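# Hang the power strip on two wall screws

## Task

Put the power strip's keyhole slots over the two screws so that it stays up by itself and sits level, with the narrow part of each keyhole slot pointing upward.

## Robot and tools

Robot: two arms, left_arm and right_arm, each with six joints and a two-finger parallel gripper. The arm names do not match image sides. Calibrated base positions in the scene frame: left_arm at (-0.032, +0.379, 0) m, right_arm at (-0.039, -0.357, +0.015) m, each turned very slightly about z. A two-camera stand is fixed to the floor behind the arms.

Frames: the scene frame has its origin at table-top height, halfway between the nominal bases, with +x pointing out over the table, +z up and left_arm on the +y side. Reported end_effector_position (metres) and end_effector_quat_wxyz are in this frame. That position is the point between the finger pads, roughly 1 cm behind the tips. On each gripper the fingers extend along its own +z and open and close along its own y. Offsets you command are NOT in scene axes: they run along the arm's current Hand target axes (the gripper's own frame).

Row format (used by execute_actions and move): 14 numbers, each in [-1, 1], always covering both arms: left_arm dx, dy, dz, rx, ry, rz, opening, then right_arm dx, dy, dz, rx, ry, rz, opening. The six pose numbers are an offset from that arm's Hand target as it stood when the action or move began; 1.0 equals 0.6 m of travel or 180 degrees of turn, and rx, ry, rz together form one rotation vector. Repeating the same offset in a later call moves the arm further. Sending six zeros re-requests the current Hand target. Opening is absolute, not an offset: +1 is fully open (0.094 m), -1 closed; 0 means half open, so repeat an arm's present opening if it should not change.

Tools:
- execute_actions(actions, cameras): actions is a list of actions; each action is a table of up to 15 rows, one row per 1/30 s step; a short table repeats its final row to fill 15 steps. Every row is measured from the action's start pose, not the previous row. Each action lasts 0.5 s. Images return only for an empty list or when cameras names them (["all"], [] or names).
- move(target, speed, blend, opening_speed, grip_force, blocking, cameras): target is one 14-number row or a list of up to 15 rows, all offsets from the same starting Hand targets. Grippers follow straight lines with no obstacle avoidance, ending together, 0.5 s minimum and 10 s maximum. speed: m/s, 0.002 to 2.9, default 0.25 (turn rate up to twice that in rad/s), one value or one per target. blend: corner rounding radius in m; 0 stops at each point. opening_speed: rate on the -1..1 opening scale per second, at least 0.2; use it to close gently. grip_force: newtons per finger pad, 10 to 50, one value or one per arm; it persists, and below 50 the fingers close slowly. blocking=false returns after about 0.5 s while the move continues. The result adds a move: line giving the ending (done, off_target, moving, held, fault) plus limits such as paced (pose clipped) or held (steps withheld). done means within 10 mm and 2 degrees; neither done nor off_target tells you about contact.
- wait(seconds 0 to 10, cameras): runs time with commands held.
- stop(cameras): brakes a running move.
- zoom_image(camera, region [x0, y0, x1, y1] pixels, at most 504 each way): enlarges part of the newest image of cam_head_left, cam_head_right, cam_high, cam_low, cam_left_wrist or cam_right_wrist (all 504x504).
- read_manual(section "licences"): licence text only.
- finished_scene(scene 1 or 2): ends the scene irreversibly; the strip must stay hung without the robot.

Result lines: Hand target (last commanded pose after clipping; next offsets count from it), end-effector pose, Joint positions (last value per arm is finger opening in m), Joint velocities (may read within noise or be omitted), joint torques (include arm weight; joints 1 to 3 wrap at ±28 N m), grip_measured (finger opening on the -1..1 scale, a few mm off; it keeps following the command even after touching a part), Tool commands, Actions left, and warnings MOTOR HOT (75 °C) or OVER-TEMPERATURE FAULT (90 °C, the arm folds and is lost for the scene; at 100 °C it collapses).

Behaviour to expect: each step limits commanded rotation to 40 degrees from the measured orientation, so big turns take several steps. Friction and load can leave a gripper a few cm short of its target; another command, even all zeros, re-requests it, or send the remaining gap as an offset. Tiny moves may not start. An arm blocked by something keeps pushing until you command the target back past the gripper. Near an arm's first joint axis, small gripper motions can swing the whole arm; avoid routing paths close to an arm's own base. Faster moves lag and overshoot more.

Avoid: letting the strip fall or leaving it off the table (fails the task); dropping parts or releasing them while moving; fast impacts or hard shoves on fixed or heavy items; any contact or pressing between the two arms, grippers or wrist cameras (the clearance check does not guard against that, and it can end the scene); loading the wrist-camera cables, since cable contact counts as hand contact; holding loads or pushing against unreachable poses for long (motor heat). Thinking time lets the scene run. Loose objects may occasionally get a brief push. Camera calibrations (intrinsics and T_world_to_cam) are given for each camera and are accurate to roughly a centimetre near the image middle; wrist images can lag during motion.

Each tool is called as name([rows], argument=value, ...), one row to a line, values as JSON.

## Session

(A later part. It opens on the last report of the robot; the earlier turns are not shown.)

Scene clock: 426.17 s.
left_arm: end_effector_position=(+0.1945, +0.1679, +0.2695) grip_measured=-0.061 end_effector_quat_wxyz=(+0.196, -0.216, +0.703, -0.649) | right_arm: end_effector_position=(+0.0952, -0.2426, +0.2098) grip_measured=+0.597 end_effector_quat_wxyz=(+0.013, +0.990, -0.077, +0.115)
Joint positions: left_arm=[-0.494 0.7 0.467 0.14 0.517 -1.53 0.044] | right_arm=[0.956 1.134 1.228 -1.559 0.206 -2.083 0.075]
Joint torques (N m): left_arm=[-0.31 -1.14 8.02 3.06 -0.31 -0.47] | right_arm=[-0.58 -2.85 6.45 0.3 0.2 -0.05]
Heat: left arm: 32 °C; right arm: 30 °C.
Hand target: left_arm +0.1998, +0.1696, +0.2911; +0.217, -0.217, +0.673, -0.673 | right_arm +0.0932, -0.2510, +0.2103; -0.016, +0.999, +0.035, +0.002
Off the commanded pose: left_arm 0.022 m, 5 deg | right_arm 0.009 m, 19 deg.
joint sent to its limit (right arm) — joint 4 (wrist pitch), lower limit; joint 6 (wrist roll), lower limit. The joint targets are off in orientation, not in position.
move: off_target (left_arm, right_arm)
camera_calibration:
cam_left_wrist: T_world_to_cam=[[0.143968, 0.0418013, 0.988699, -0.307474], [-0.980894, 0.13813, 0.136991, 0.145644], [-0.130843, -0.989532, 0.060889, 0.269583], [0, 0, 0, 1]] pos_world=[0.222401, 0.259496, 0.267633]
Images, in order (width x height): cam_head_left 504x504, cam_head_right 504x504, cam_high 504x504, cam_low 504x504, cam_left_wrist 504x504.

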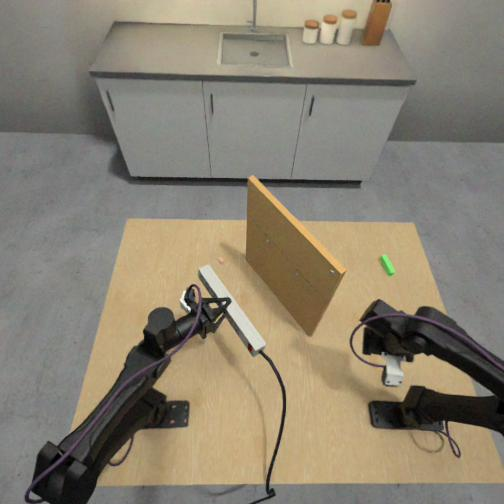

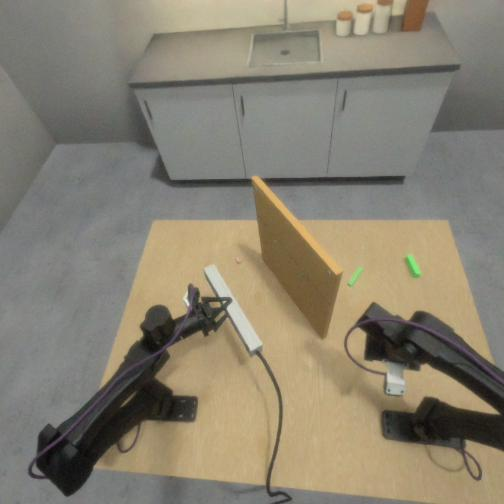

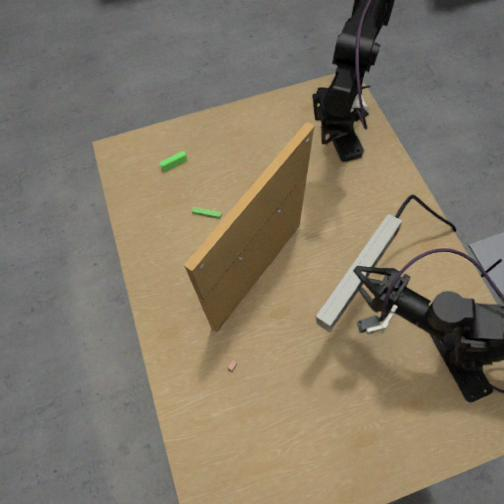

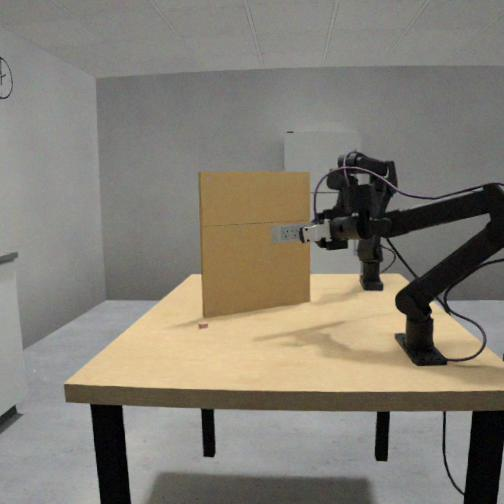

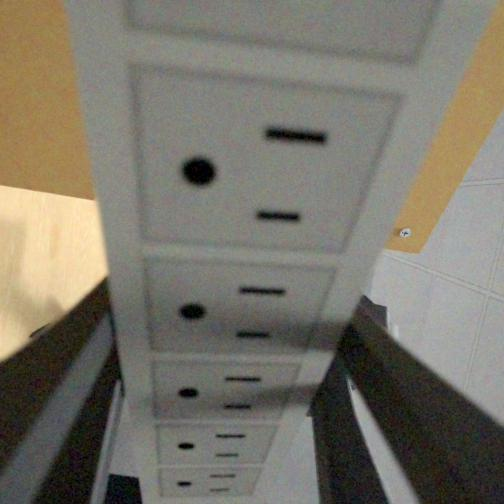

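zoom_image(camera="cam_head_left", region=[195, 225, 315, 365])

zoom_image(camera="cam_head_right", region=[195, 225, 315, 365])

zoom_image(camera="cam_head_left", region=[255, 230, 305, 280])

zoom_image(camera="cam_head_right", region=[260, 230, 310, 280])

Scaled by 3.600 from the camera's 504x504 image, which has a finer 720x720 frame.

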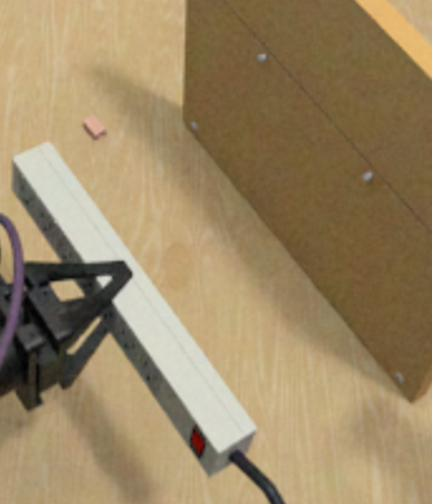

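Scaled by 3.600 from the camera's 504x504 image, which has a finer 720x720 frame.

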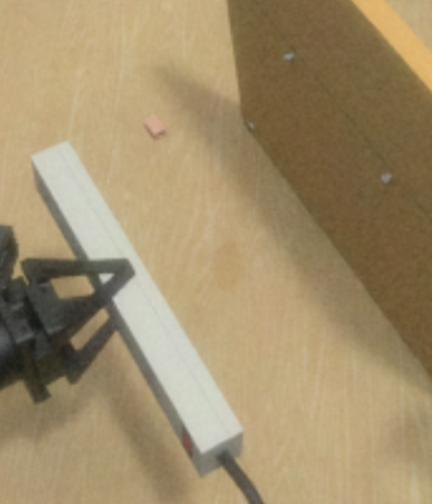

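Scaled by 10.080 from the camera's 504x504 image, which has a finer 720x720 frame.

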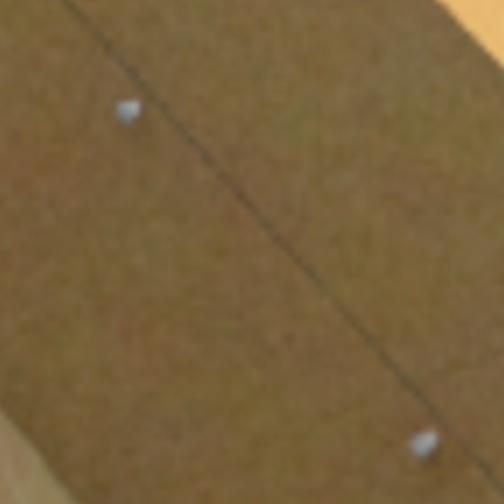

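Scaled by 10.080 from the camera's 504x504 image, which has a finer 720x720 frame.

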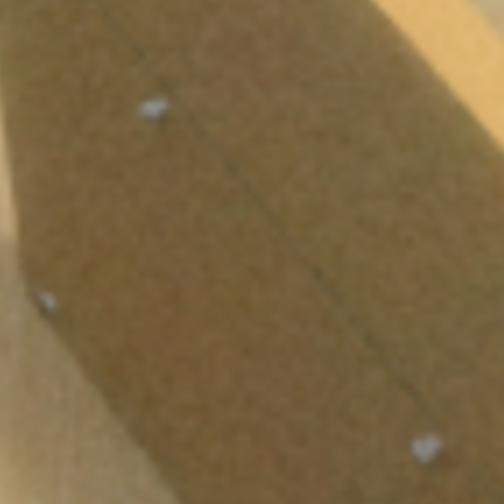

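move(target=[-0.077,-0.02,0.26,0,0,0.012,-1,0,0,0,0,0,0,0.6], speed=0.12, cameras=["cam_head_left","cam_head_right"])

zoom_image(camera="cam_head_left", region=[225, 220, 345, 340])

zoom_image(camera="cam_head_right", region=[225, 220, 345, 340])

Scene clock: 467.40 s.
left_arm: end_effector_position=(+0.3078, +0.0707, +0.2585) grip_measured=-0.063 end_effector_quat_wxyz=(+0.186, -0.202, +0.724, -0.633) | right_arm: end_effector_position=(+0.0952, -0.2426, +0.2098) grip_measured=+0.597 end_effector_quat_wxyz=(+0.013, +0.990, -0.077, +0.115)
Joint positions: left_arm=[-0.604 1.436 0.84 0.451 0.438 -1.495 0.044] | right_arm=[0.956 1.134 1.228 -1.559 0.206 -2.083 0.075]
Joint torques (N m): left_arm=[0.46 -5.94 12.48 3.3 -0.51 -0.49] | right_arm=[-0.58 -2.85 6.43 0.3 0.2 -0.05]
Heat: left arm: 41 °C; right arm: 29 °C.
Hand target: left_arm +0.3284, +0.0700, +0.3030; +0.230, -0.204, +0.677, -0.669 | right_arm +0.0932, -0.2510, +0.2103; -0.016, +0.999, +0.035, +0.002
Off the commanded pose: left_arm 0.049 m, 8 deg | right_arm 0.009 m, 19 deg.
joint sent to its limit (right arm) — joint 4 (wrist pitch), lower limit; joint 6 (wrist roll), lower limit. The joint targets are off in orientation, not in position.
move: off_target (left_arm, right_arm)
Images, in order (width x height): cam_head_left 504x504, cam_head_right 504x504.

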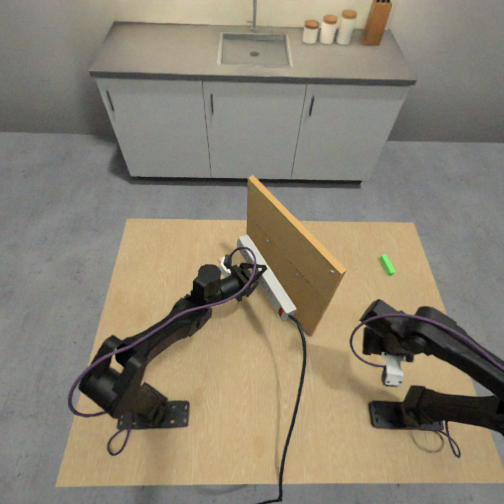

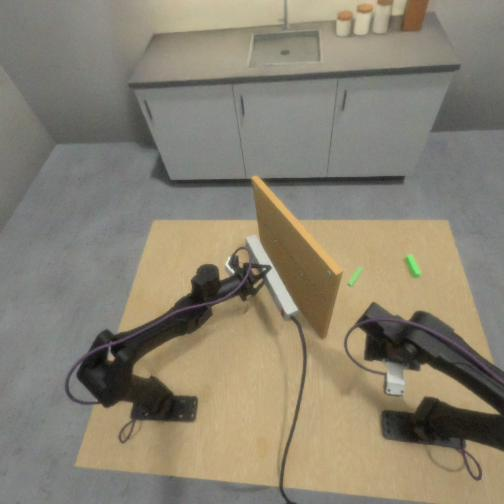

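Scaled by 4.200 from the camera's 504x504 image, which has a finer 720x720 frame.

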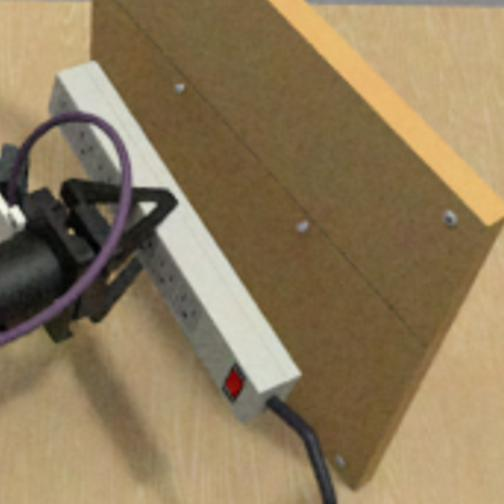

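Scaled by 4.200 from the camera's 504x504 image, which has a finer 720x720 frame.

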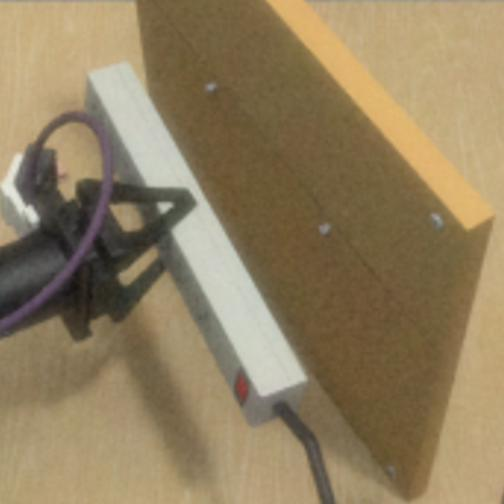

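move(target=[-0.032,-0.04,0.035,0,-0.05,0.012,-1,0,0,0,0,0,0,0.6], speed=0.1, cameras=["cam_head_left","cam_head_right"])

zoom_image(camera="cam_head_left", region=[225, 220, 345, 340])

zoom_image(camera="cam_head_right", region=[225, 220, 345, 340])

Scene clock: 489.50 s.
left_arm: end_effector_position=(+0.3372, +0.0614, +0.2861) grip_measured=-0.063 end_effector_quat_wxyz=(+0.254, -0.234, +0.709, -0.616) | right_arm: end_effector_position=(+0.0952, -0.2426, +0.2098) grip_measured=+0.597 end_effector_quat_wxyz=(+0.013, +0.990, -0.077, +0.115)
Joint positions: left_arm=[-0.659 1.486 0.977 0.392 0.232 -1.471 0.044] | right_arm=[0.956 1.134 1.228 -1.559 0.206 -2.083 0.075]
Joint torques (N m): left_arm=[0.4 -6.68 12.31 3.17 -0.69 -0.32] | right_arm=[-0.58 -2.85 6.43 0.3 0.2 -0.05]
Heat: left arm: 46 °C; right arm: 29 °C.
Hand target: left_arm +0.3556, +0.0637, +0.3279; +0.295, -0.243, +0.661, -0.646 | right_arm +0.0932, -0.2510, +0.2103; -0.016, +0.999, +0.035, +0.002
Off the commanded pose: left_arm 0.045 m, 8 deg | right_arm 0.009 m, 19 deg.
joint sent to its limit (right arm) — joint 4 (wrist pitch), lower limit; joint 6 (wrist roll), lower limit. The joint targets are off in orientation, not in position.
move: off_target (left_arm, right_arm)
Images, in order (width x height): cam_head_left 504x504, cam_head_right 504x504.

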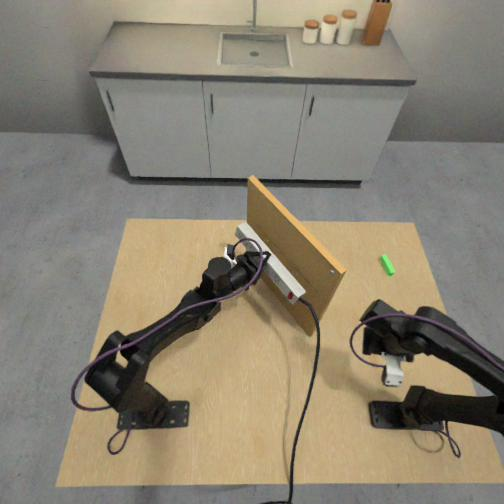

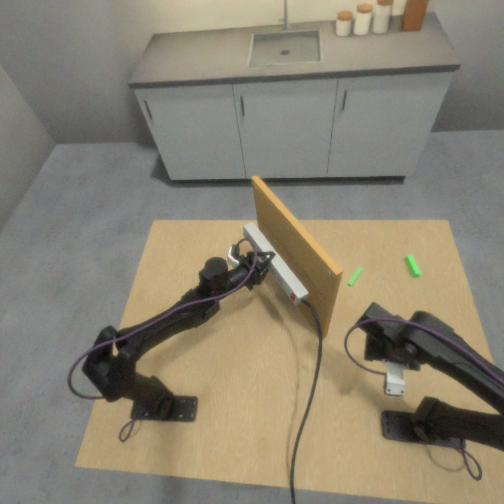

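Scaled by 4.200 from the camera's 504x504 image, which has a finer 720x720 frame.

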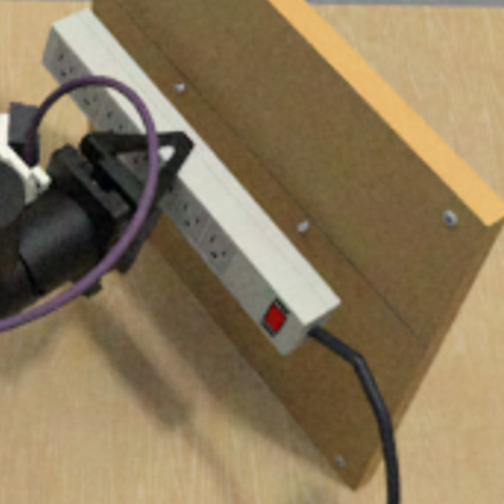

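Scaled by 4.200 from the camera's 504x504 image, which has a finer 720x720 frame.

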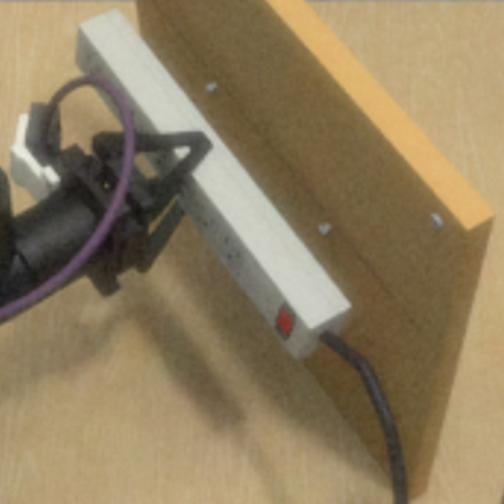

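move(target=[0,0.012,0.02,0,0,-0.035,-1,0,0,0,0,0,0,0.6], speed=0.1, cameras=["cam_head_left","cam_head_right"])

zoom_image(camera="cam_head_left", region=[225, 220, 345, 340])

zoom_image(camera="cam_head_right", region=[225, 220, 345, 340])

Scene clock: 506.33 s.
left_arm: end_effector_position=(+0.3469, +0.0566, +0.2785) grip_measured=-0.063 end_effector_quat_wxyz=(+0.226, -0.272, +0.698, -0.622) | right_arm: end_effector_position=(+0.0952, -0.2426, +0.2098) grip_measured=+0.597 end_effector_quat_wxyz=(+0.013, +0.990, -0.077, +0.115)
Joint positions: left_arm=[-0.659 1.532 1 0.406 0.222 -1.565 0.044] | right_arm=[0.956 1.134 1.228 -1.559 0.206 -2.083 0.075]
Joint torques (N m): left_arm=[0.06 -6.52 12.07 3.31 -0.58 -0.55] | right_arm=[-0.58 -2.85 6.43 0.3 0.2 -0.05]
Heat: left arm: 45 °C; right arm: 29 °C.
Hand target: left_arm +0.3645, +0.0555, +0.3208; +0.259, -0.279, +0.646, -0.661 | right_arm +0.0932, -0.2510, +0.2103; -0.016, +0.999, +0.035, +0.002
Off the commanded pose: left_arm 0.046 m, 8 deg | right_arm 0.009 m, 19 deg.
joint sent to its limit (right arm) — joint 4 (wrist pitch), lower limit; joint 6 (wrist roll), lower limit. The joint targets are off in orientation, not in position.
move: off_target (left_arm, right_arm)
Images, in order (width x height): cam_head_left 504x504, cam_head_right 504x504.

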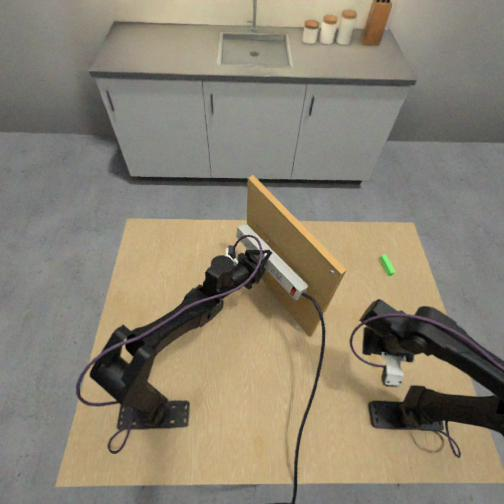

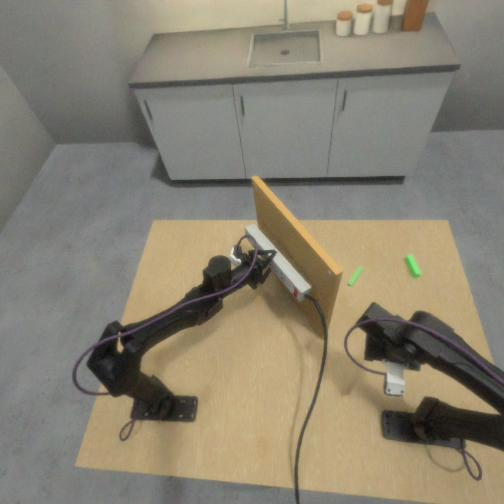

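Scaled by 4.200 from the camera's 504x504 image, which has a finer 720x720 frame.

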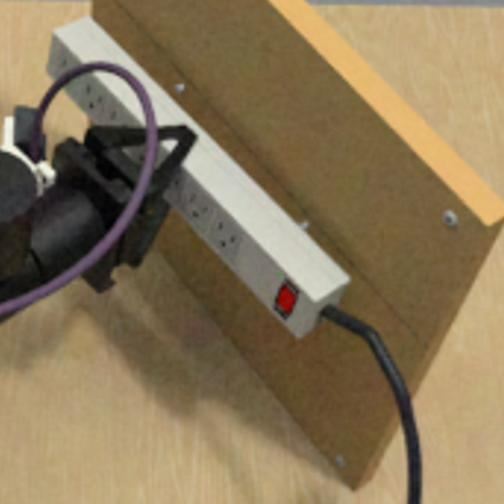

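Scaled by 4.200 from the camera's 504x504 image, which has a finer 720x720 frame.

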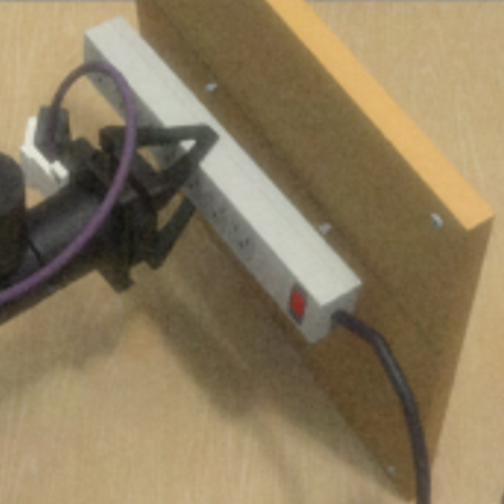

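move(target=[0.024,0.006,0.06,0,0.02,0,-1,0,0,0,0,0,0,0.6], speed=0.08, cameras=["cam_head_left","cam_head_right"])

zoom_image(camera="cam_head_left", region=[225, 220, 345, 340])

zoom_image(camera="cam_head_right", region=[225, 220, 345, 340])

Scene clock: 523.60 s.
left_arm: end_effector_position=(+0.3553, +0.0368, +0.2737) grip_measured=-0.063 end_effector_quat_wxyz=(+0.211, -0.265, +0.708, -0.620) | right_arm: end_effector_position=(+0.0952, -0.2426, +0.2098) grip_measured=+0.597 end_effector_quat_wxyz=(+0.013, +0.990, -0.077, +0.115)
Joint positions: left_arm=[-0.675 1.61 1.078 0.384 0.238 -1.566 0.044] | right_arm=[0.956 1.134 1.228 -1.559 0.206 -2.083 0.075]
Joint torques (N m): left_arm=[-0.85 -3.41 15.1 3.69 -0.36 -0.49] | right_arm=[-0.58 -2.85 6.43 0.3 0.2 -0.05]
Heat: left arm: 49 °C; right arm: 29 °C.
Hand target: left_arm +0.3795, +0.0197, +0.3179; +0.238, -0.258, +0.654, -0.670 | right_arm +0.0932, -0.2510, +0.2103; -0.016, +0.999, +0.035, +0.002
Off the commanded pose: left_arm 0.053 m, 9 deg | right_arm 0.009 m, 19 deg.
joint sent to its limit (right arm) — joint 4 (wrist pitch), lower limit; joint 6 (wrist roll), lower limit. The joint targets are off in orientation, not in position.
move: off_target (left_arm, right_arm)
Images, in order (width x height): cam_head_left 504x504, cam_head_right 504x504.

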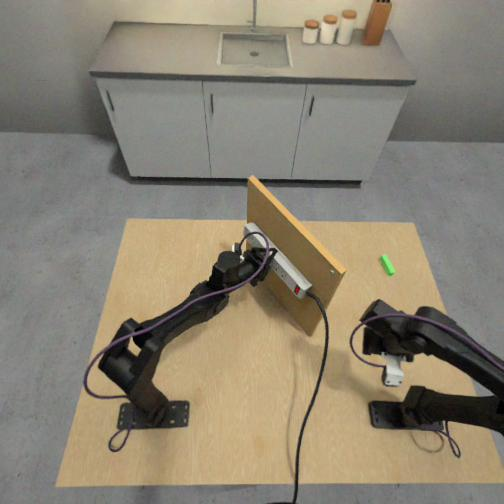

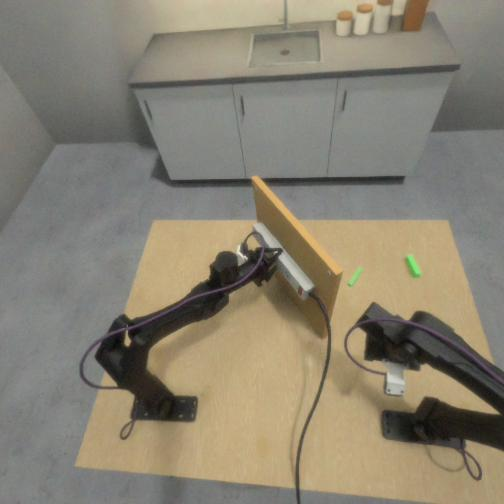

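Scaled by 4.200 from the camera's 504x504 image, which has a finer 720x720 frame.

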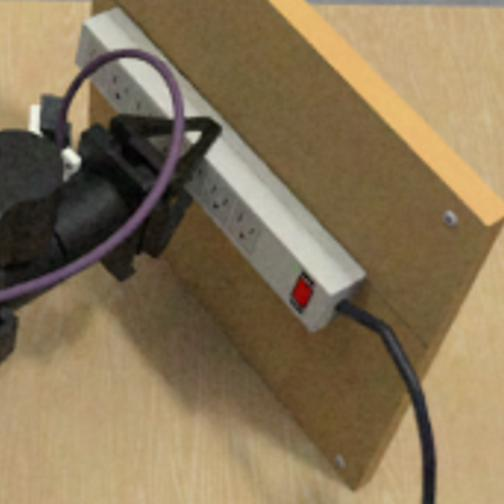

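Scaled by 4.200 from the camera's 504x504 image, which has a finer 720x720 frame.

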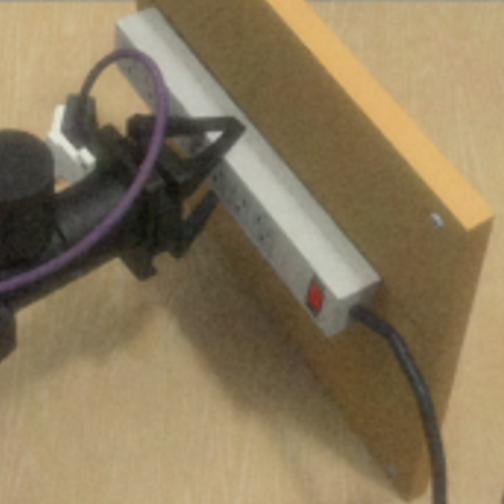

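move([
  [0.02,0.015,0.03,0,-0.02,0.01,-1,0,0,0,0,0,0,0.6],
  [0.0,0.02,0.04,0,-0.02,0.0,-1,0,0,0,0,0,0,0.6],
  [0.02,0.025,0.04,0,0.0,0.015,-1,0,0,0,0,0,0,0.6],
  [0.01,0.03,0.04,0,-0.02,0.005,-1,0,0,0,0,0,0,0.6],
], speed=0.06, cameras=["cam_head_left","cam_head_right"])

zoom_image(camera="cam_head_left", region=[225, 220, 345, 340])

zoom_image(camera="cam_head_right", region=[225, 220, 345, 340])

Scene clock: 542.67 s.
left_arm: end_effector_position=(+0.3577, +0.0345, +0.2713) grip_measured=-0.063 end_effector_quat_wxyz=(+0.235, -0.287, +0.708, -0.601) | right_arm: end_effector_position=(+0.0952, -0.2426, +0.2098) grip_measured=+0.597 end_effector_quat_wxyz=(+0.013, +0.990, -0.077, +0.115)
Joint positions: left_arm=[-0.713 1.613 1.096 0.348 0.13 -1.561 0.044] | right_arm=[0.956 1.134 1.228 -1.559 0.206 -2.083 0.075]
Joint torques (N m): left_arm=[-2.74 2.66 15.87 4.45 -0.47 -0.42] | right_arm=[-0.58 -2.85 6.43 0.3 0.2 -0.05]
Heat: left arm: 55 °C; right arm: 29 °C.
Hand target: left_arm +0.3904, -0.0029, +0.3004; +0.264, -0.274, +0.648, -0.659 | right_arm +0.0932, -0.2510, +0.2103; -0.016, +0.999, +0.035, +0.002
Off the commanded pose: left_arm 0.058 m, 10 deg | right_arm 0.009 m, 19 deg.
joint sent to its limit (right arm) — joint 4 (wrist pitch), lower limit; joint 6 (wrist roll), lower limit. The joint targets are off in orientation, not in position.
move: off_target (left_arm, right_arm)
Images, in order (width x height): cam_head_left 504x504, cam_head_right 504x504.

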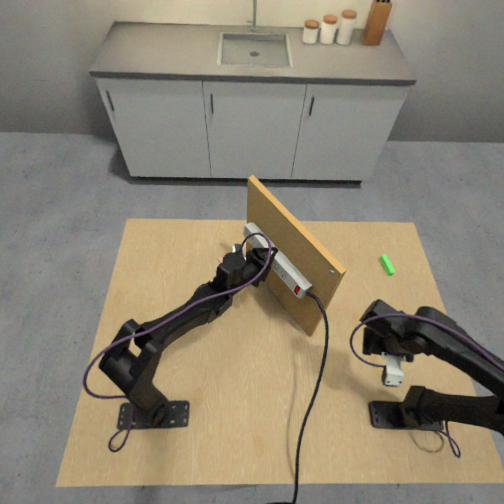

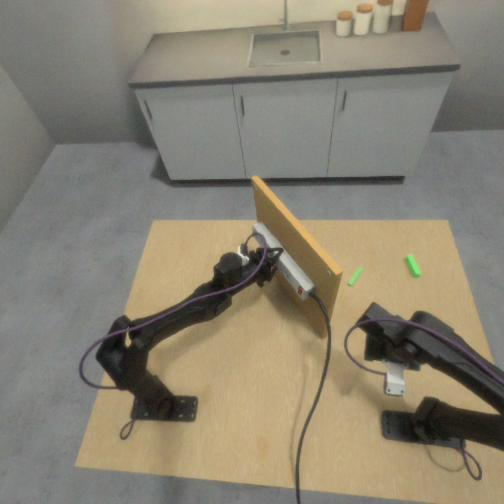

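Scaled by 4.200 from the camera's 504x504 image, which has a finer 720x720 frame.

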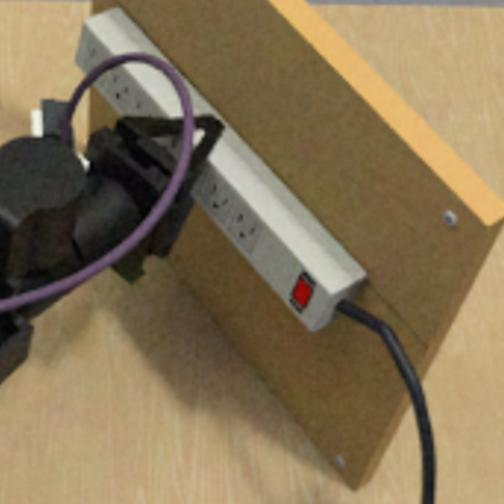

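Scaled by 4.200 from the camera's 504x504 image, which has a finer 720x720 frame.

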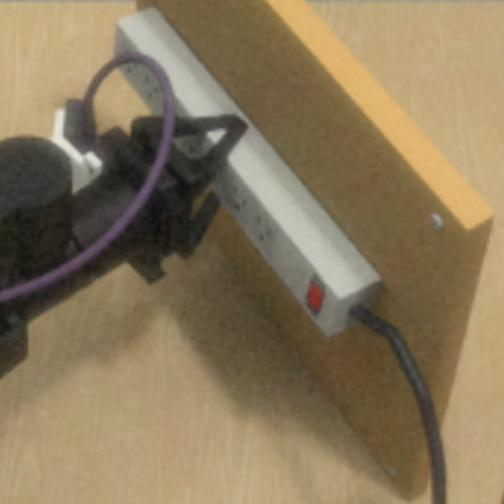

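move([
  [0.03,0.03,-0.045,0,0,0,-1,0,0,0,0,0,0,0.6],
  [-0.03,0.05,-0.045,0,0,0,-1,0,0,0,0,0,0,0.6],
  [0.03,0.06,-0.045,0,0,0.01,-1,0,0,0,0,0,0,0.6],
  [0.0,0.06,-0.045,0,0,0,-1,0,0,0,0,0,0,0.6],
], speed=0.08, cameras=["cam_head_left","cam_head_right"])

zoom_image(camera="cam_head_left", region=[225, 220, 345, 340])

zoom_image(camera="cam_head_right", region=[225, 220, 345, 340])

Scene clock: 557.00 s.
left_arm: end_effector_position=(+0.3594, +0.0316, +0.2699) grip_measured=-0.063 end_effector_quat_wxyz=(+0.271, -0.284, +0.648, -0.653) | right_arm: end_effector_position=(+0.0952, -0.2426, +0.2098) grip_measured=+0.597 end_effector_quat_wxyz=(+0.013, +0.990, -0.077, +0.115)
Joint positions: left_arm=[-0.741 1.67 0.973 0.696 0.054 -1.591 0.044] | right_arm=[0.956 1.134 1.228 -1.559 0.206 -2.083 0.075]
Joint torques (N m): left_arm=[-0.03 -1.74 11.96 2.64 0.35 -0.01] | right_arm=[-0.58 -2.86 6.43 0.3 0.2 -0.05]
Heat: left arm: 55 °C; right arm: 29 °C.
Hand target: left_arm +0.3711, +0.0155, +0.2642; +0.264, -0.274, +0.648, -0.660 | right_arm +0.0932, -0.2510, +0.2103; -0.016, +0.999, +0.035, +0.002
Off the commanded pose: left_arm 0.021 m, 2 deg | right_arm 0.009 m, 19 deg.
joint sent to its limit (right arm) — joint 4 (wrist pitch), lower limit; joint 6 (wrist roll), lower limit. The joint targets are off in orientation, not in position.
move: off_target (left_arm, right_arm)
Images, in order (width x height): cam_head_left 504x504, cam_head_right 504x504.

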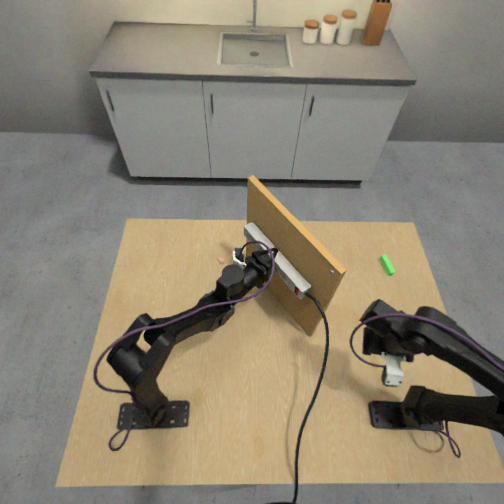

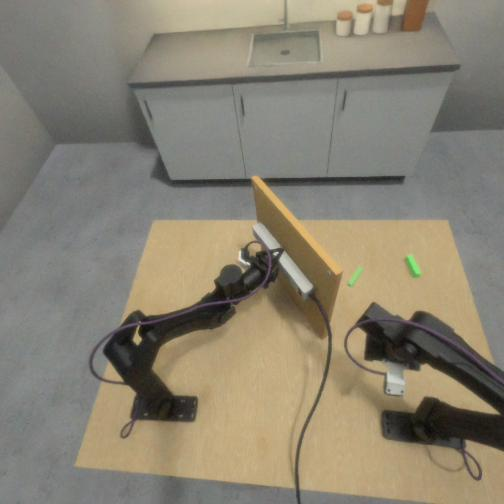

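Scaled by 4.200 from the camera's 504x504 image, which has a finer 720x720 frame.

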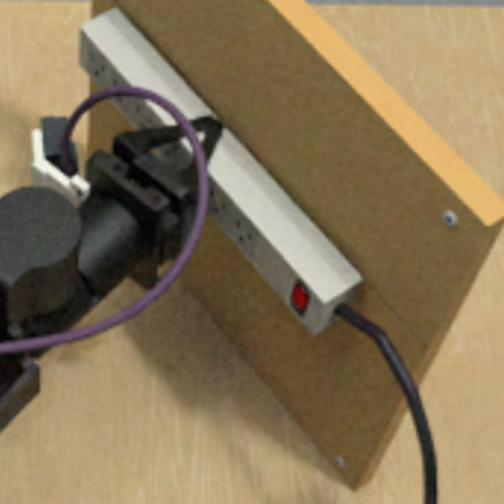

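Scaled by 4.200 from the camera's 504x504 image, which has a finer 720x720 frame.

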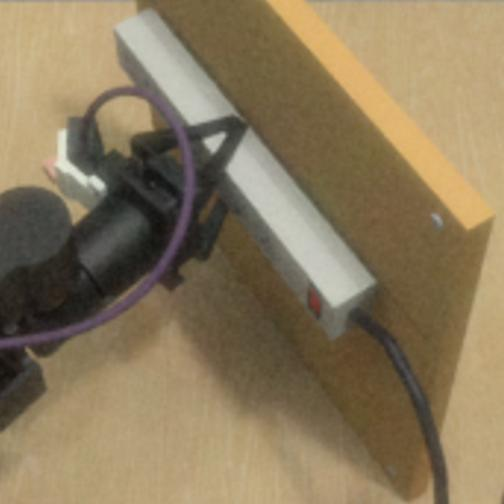

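move([
  [0.035,0.05,-0.01,0,0,0.025,-1,0,0,0,0,0,0,0.6],
  [-0.035,0.06,-0.01,0,0,-0.02,-1,0,0,0,0,0,0,0.6],
  [0.035,0.07,-0.01,0,0,-0.02,-1,0,0,0,0,0,0,0.6],
  [-0.035,0.07,-0.01,0,0,0.02,-1,0,0,0,0,0,0,0.6],
  [0.0,0.07,-0.01,0,0,0,-1,0,0,0,0,0,0,0.6],
], speed=0.1, cameras=["cam_head_left","cam_head_right"])

zoom_image(camera="cam_head_left", region=[225, 220, 345, 340])

zoom_image(camera="cam_head_right", region=[225, 220, 345, 340])

Scene clock: 571.90 s.
left_arm: end_effector_position=(+0.3715, +0.0326, +0.2001) grip_measured=-0.064 end_effector_quat_wxyz=(+0.271, -0.292, +0.672, -0.624) | right_arm: end_effector_position=(+0.0952, -0.2426, +0.2098) grip_measured=+0.597 end_effector_quat_wxyz=(+0.013, +0.990, -0.077, +0.115)
Joint positions: left_arm=[-0.724 1.814 0.906 0.834 0.059 -1.566 0.044] | right_arm=[0.956 1.134 1.228 -1.559 0.206 -2.083 0.075]
Joint torques (N m): left_arm=[-1.99 -8.36 8.36 3.06 0.2 -0.3] | right_arm=[-0.58 -2.85 6.43 0.3 0.2 -0.05]
Heat: left arm: 53 °C; right arm: 28 °C.
Hand target: left_arm +0.3666, +0.0189, +0.2221; +0.264, -0.274, +0.648, -0.660 | right_arm +0.0932, -0.2510, +0.2103; -0.016, +0.999, +0.035, +0.002
Off the commanded pose: left_arm 0.026 m, 5 deg | right_arm 0.009 m, 19 deg.
joint sent to its limit (right arm) — joint 4 (wrist pitch), lower limit; joint 6 (wrist roll), lower limit. The joint targets are off in orientation, not in position.
move: off_target (left_arm, right_arm)
Images, in order (width x height): cam_head_left 504x504, cam_head_right 504x504.

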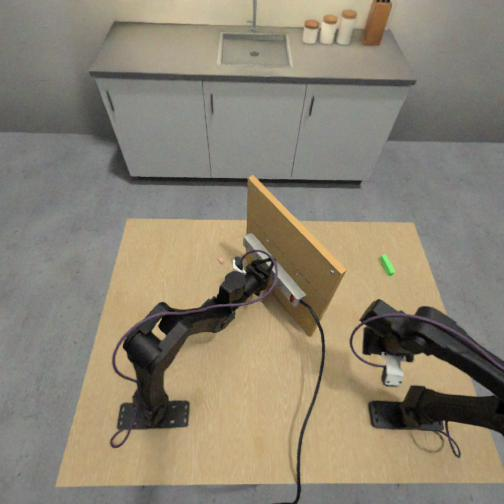

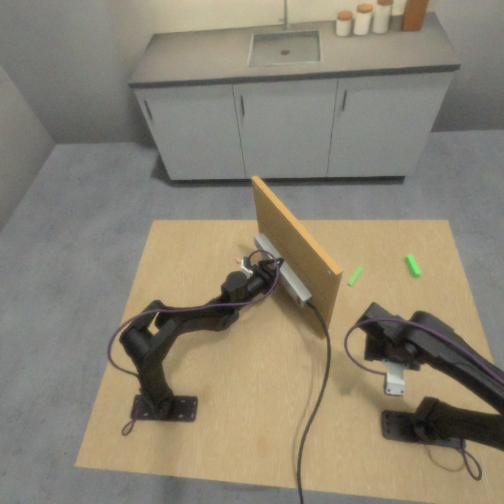

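Scaled by 4.200 from the camera's 504x504 image, which has a finer 720x720 frame.

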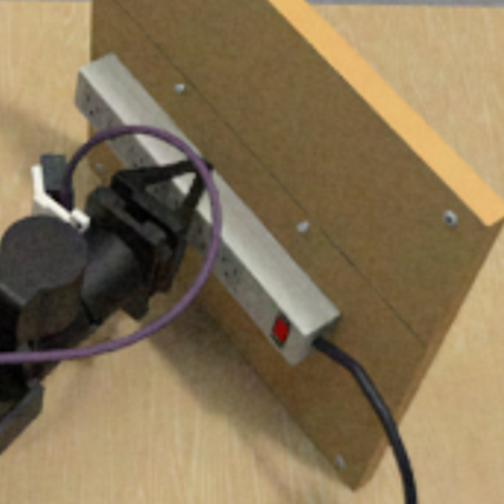

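Scaled by 4.200 from the camera's 504x504 image, which has a finer 720x720 frame.

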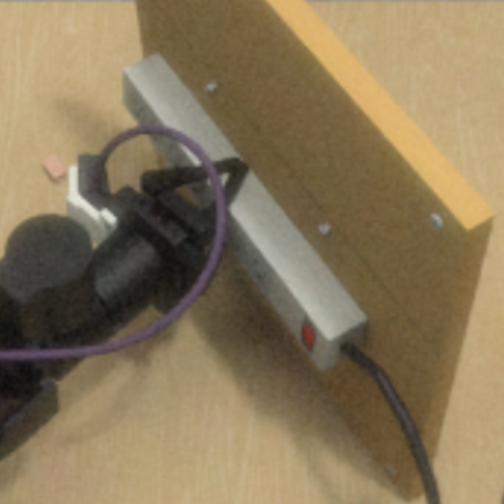

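move([
  [0.0,0,-0.07,0,0,0,-1,0,0,0,0,0,0,0.6],
  [0.0,-0.16,-0.07,0,0,0,-1,0,0,0,0,0,0,0.6],
], speed=0.12, cameras=["cam_head_left","cam_head_right"])

zoom_image(camera="cam_head_left", region=[225, 220, 345, 340])

zoom_image(camera="cam_head_right", region=[225, 220, 345, 340])

Scene clock: 584.07 s.
left_arm: end_effector_position=(+0.3280, +0.0432, +0.2591) grip_measured=-0.064 end_effector_quat_wxyz=(+0.231, -0.270, +0.706, -0.613) | right_arm: end_effector_position=(+0.0952, -0.2426, +0.2098) grip_measured=+0.597 end_effector_quat_wxyz=(+0.013, +0.990, -0.077, +0.115)
Joint positions: left_arm=[-0.733 1.527 0.932 0.451 0.141 -1.555 0.044] | right_arm=[0.956 1.134 1.228 -1.559 0.206 -2.083 0.075]
Joint torques (N m): left_arm=[1.05 -11.38 11.15 3.04 -0.45 -0.48] | right_arm=[-0.58 -2.85 6.43 0.3 0.2 -0.05]
Heat: left arm: 54 °C; right arm: 28 °C.
Hand target: left_arm +0.3377, +0.0506, +0.3178; +0.264, -0.274, +0.648, -0.660 | right_arm +0.0932, -0.2510, +0.2103; -0.016, +0.999, +0.035, +0.002
Off the commanded pose: left_arm 0.060 m, 9 deg | right_arm 0.009 m, 19 deg.
joint sent to its limit (right arm) — joint 4 (wrist pitch), lower limit; joint 6 (wrist roll), lower limit. The joint targets are off in orientation, not in position.
move: off_target (left_arm, right_arm)
Images, in order (width x height): cam_head_left 504x504, cam_head_right 504x504.

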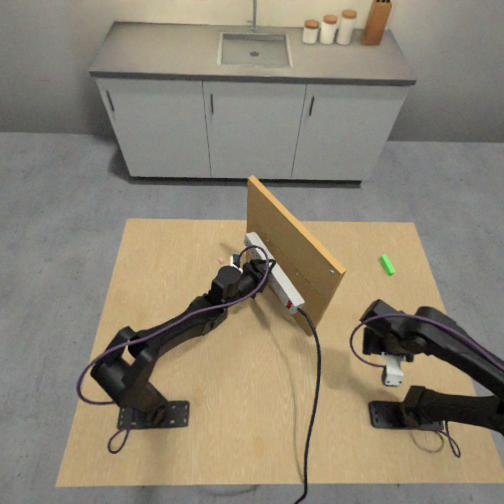

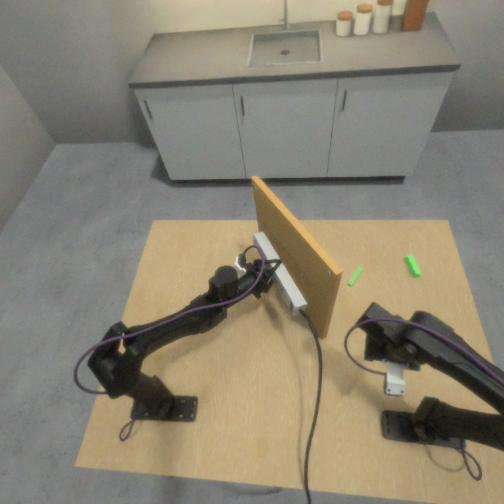

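Scaled by 4.200 from the camera's 504x504 image, which has a finer 720x720 frame.

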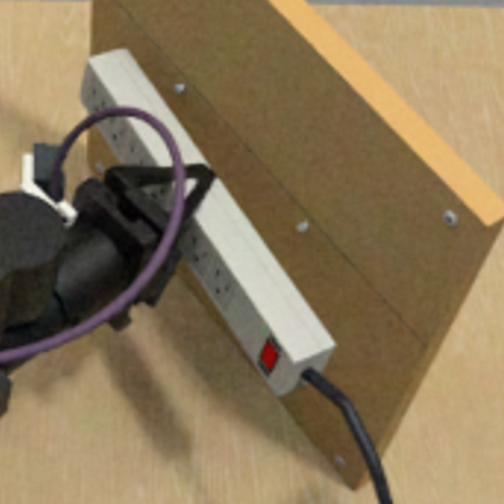

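Scaled by 4.200 from the camera's 504x504 image, which has a finer 720x720 frame.

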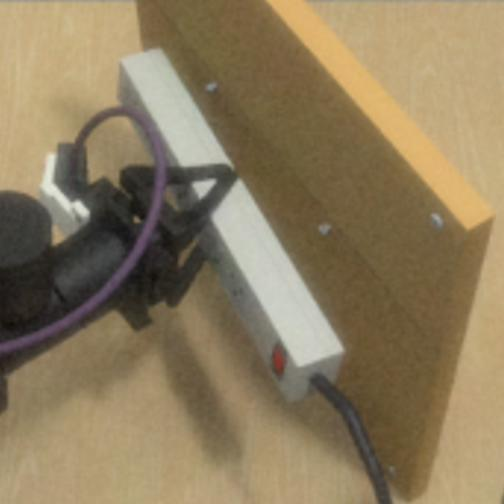

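move(target=[-0.028,-0.03,-0.005,0,-0.03,0.004,-1,0,0,0,0,0,0,0.6], speed=0.1, cameras=["cam_head_left","cam_head_right"])

zoom_image(camera="cam_head_left", region=[225, 220, 345, 340])

zoom_image(camera="cam_head_right", region=[225, 220, 345, 340])

Scene clock: 602.50 s.
left_arm: end_effector_position=(+0.3365, +0.0553, +0.2698) grip_measured=-0.064 end_effector_quat_wxyz=(+0.258, -0.297, +0.702, -0.594) | right_arm: end_effector_position=(+0.0952, -0.2426, +0.2098) grip_measured=+0.597 end_effector_quat_wxyz=(+0.013, +0.990, -0.077, +0.115)
Joint positions: left_arm=[-0.733 1.499 0.972 0.365 0.059 -1.552 0.044] | right_arm=[0.956 1.134 1.228 -1.559 0.206 -2.083 0.075]
Joint torques (N m): left_arm=[1.09 -11.6 12.19 3.12 -0.55 -0.32] | right_arm=[-0.58 -2.85 6.43 0.3 0.2 -0.05]
Heat: left arm: 55 °C; right arm: 28 °C.
Hand target: left_arm +0.3477, +0.0650, +0.3352; +0.298, -0.301, +0.637, -0.644 | right_arm +0.0932, -0.2510, +0.2103; -0.016, +0.999, +0.035, +0.002
Off the commanded pose: left_arm 0.067 m, 11 deg | right_arm 0.009 m, 19 deg.
joint sent to its limit (right arm) — joint 4 (wrist pitch), lower limit; joint 6 (wrist roll), lower limit. The joint targets are off in orientation, not in position.
move: off_target (left_arm, right_arm)
Images, in order (width x height): cam_head_left 504x504, cam_head_right 504x504.

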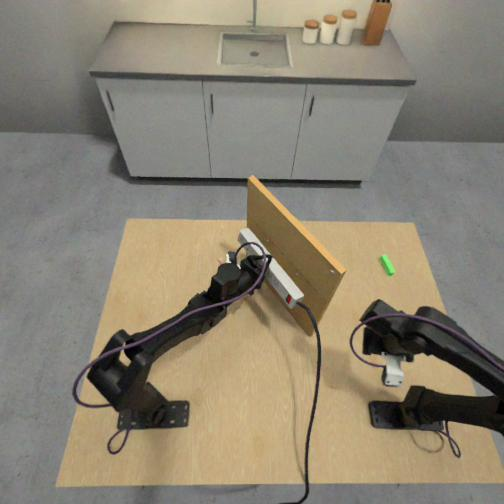

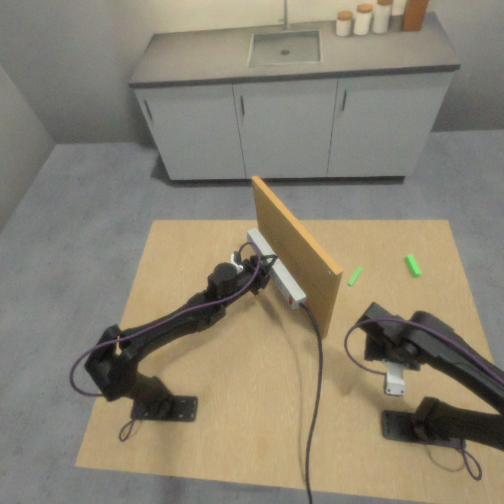

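Scaled by 4.200 from the camera's 504x504 image, which has a finer 720x720 frame.

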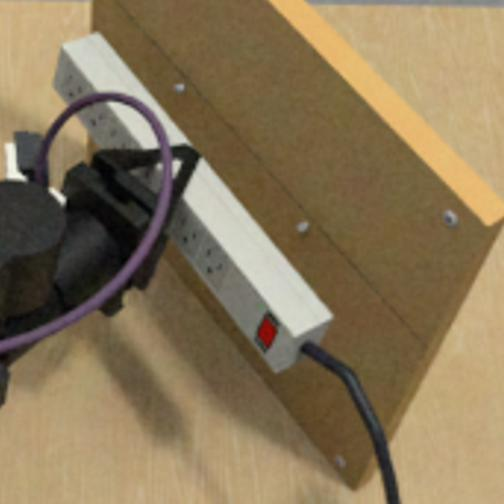

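Scaled by 4.200 from the camera's 504x504 image, which has a finer 720x720 frame.

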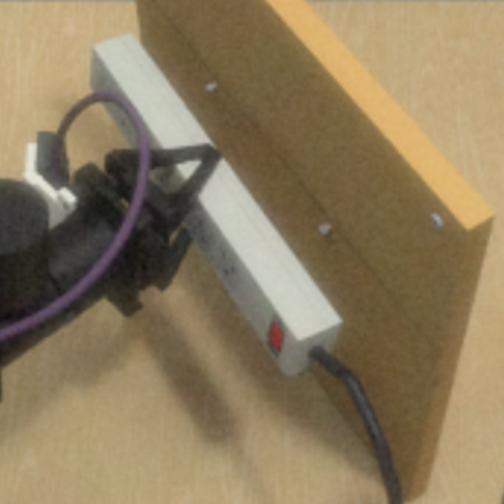

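move(target=[0.016,-0.008,0.085,0,0,0.005,-1,0,0,0,0,0,0,0.6], speed=0.1, cameras=["cam_head_left","cam_head_right"])

zoom_image(camera="cam_head_left", region=[225, 220, 345, 340])

zoom_image(camera="cam_head_right", region=[225, 220, 345, 340])

Scene clock: 615.53 s.
left_arm: end_effector_position=(+0.3606, +0.0303, +0.3003) grip_measured=-0.064 end_effector_quat_wxyz=(+0.274, -0.290, +0.689, -0.606) | right_arm: end_effector_position=(+0.0952, -0.2426, +0.2098) grip_measured=+0.597 end_effector_quat_wxyz=(+0.013, +0.990, -0.077, +0.115)
Joint positions: left_arm=[-0.751 1.606 1.154 0.335 0.029 -1.542 0.044] | right_arm=[0.956 1.134 1.228 -1.559 0.206 -2.083 0.075]
Joint torques (N m): left_arm=[0.05 -5.5 14.26 3.27 -0.55 -0.3] | right_arm=[-0.58 -2.85 6.43 0.3 0.2 -0.05]
Heat: left arm: 55 °C; right arm: 28 °C.
Hand target: left_arm +0.3808, +0.0251, +0.3406; +0.303, -0.296, +0.639, -0.642 | right_arm +0.0932, -0.2510, +0.2103; -0.016, +0.999, +0.035, +0.002
Off the commanded pose: left_arm 0.045 m, 8 deg | right_arm 0.009 m, 19 deg.
joint sent to its limit (right arm) — joint 4 (wrist pitch), lower limit; joint 6 (wrist roll), lower limit. The joint targets are off in orientation, not in position.
move: off_target (left_arm, right_arm)
Images, in order (width x height): cam_head_left 504x504, cam_head_right 504x504.

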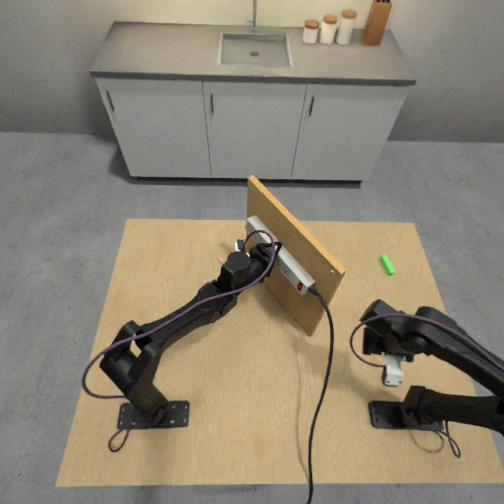

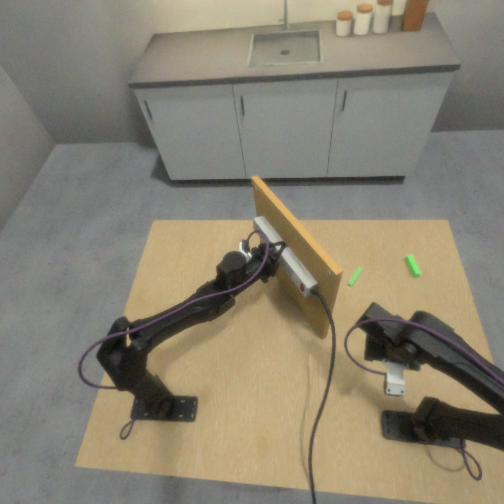

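Scaled by 4.200 from the camera's 504x504 image, which has a finer 720x720 frame.

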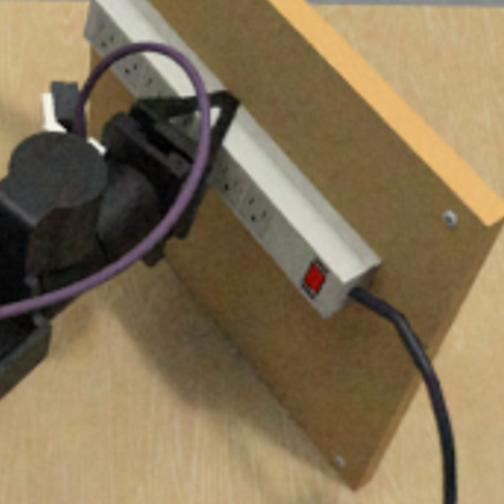

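Scaled by 4.200 from the camera's 504x504 image, which has a finer 720x720 frame.

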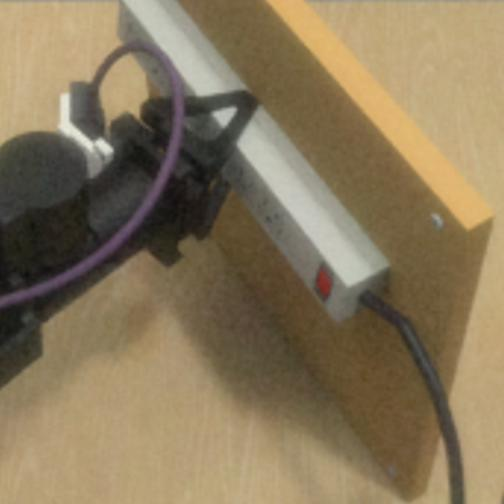

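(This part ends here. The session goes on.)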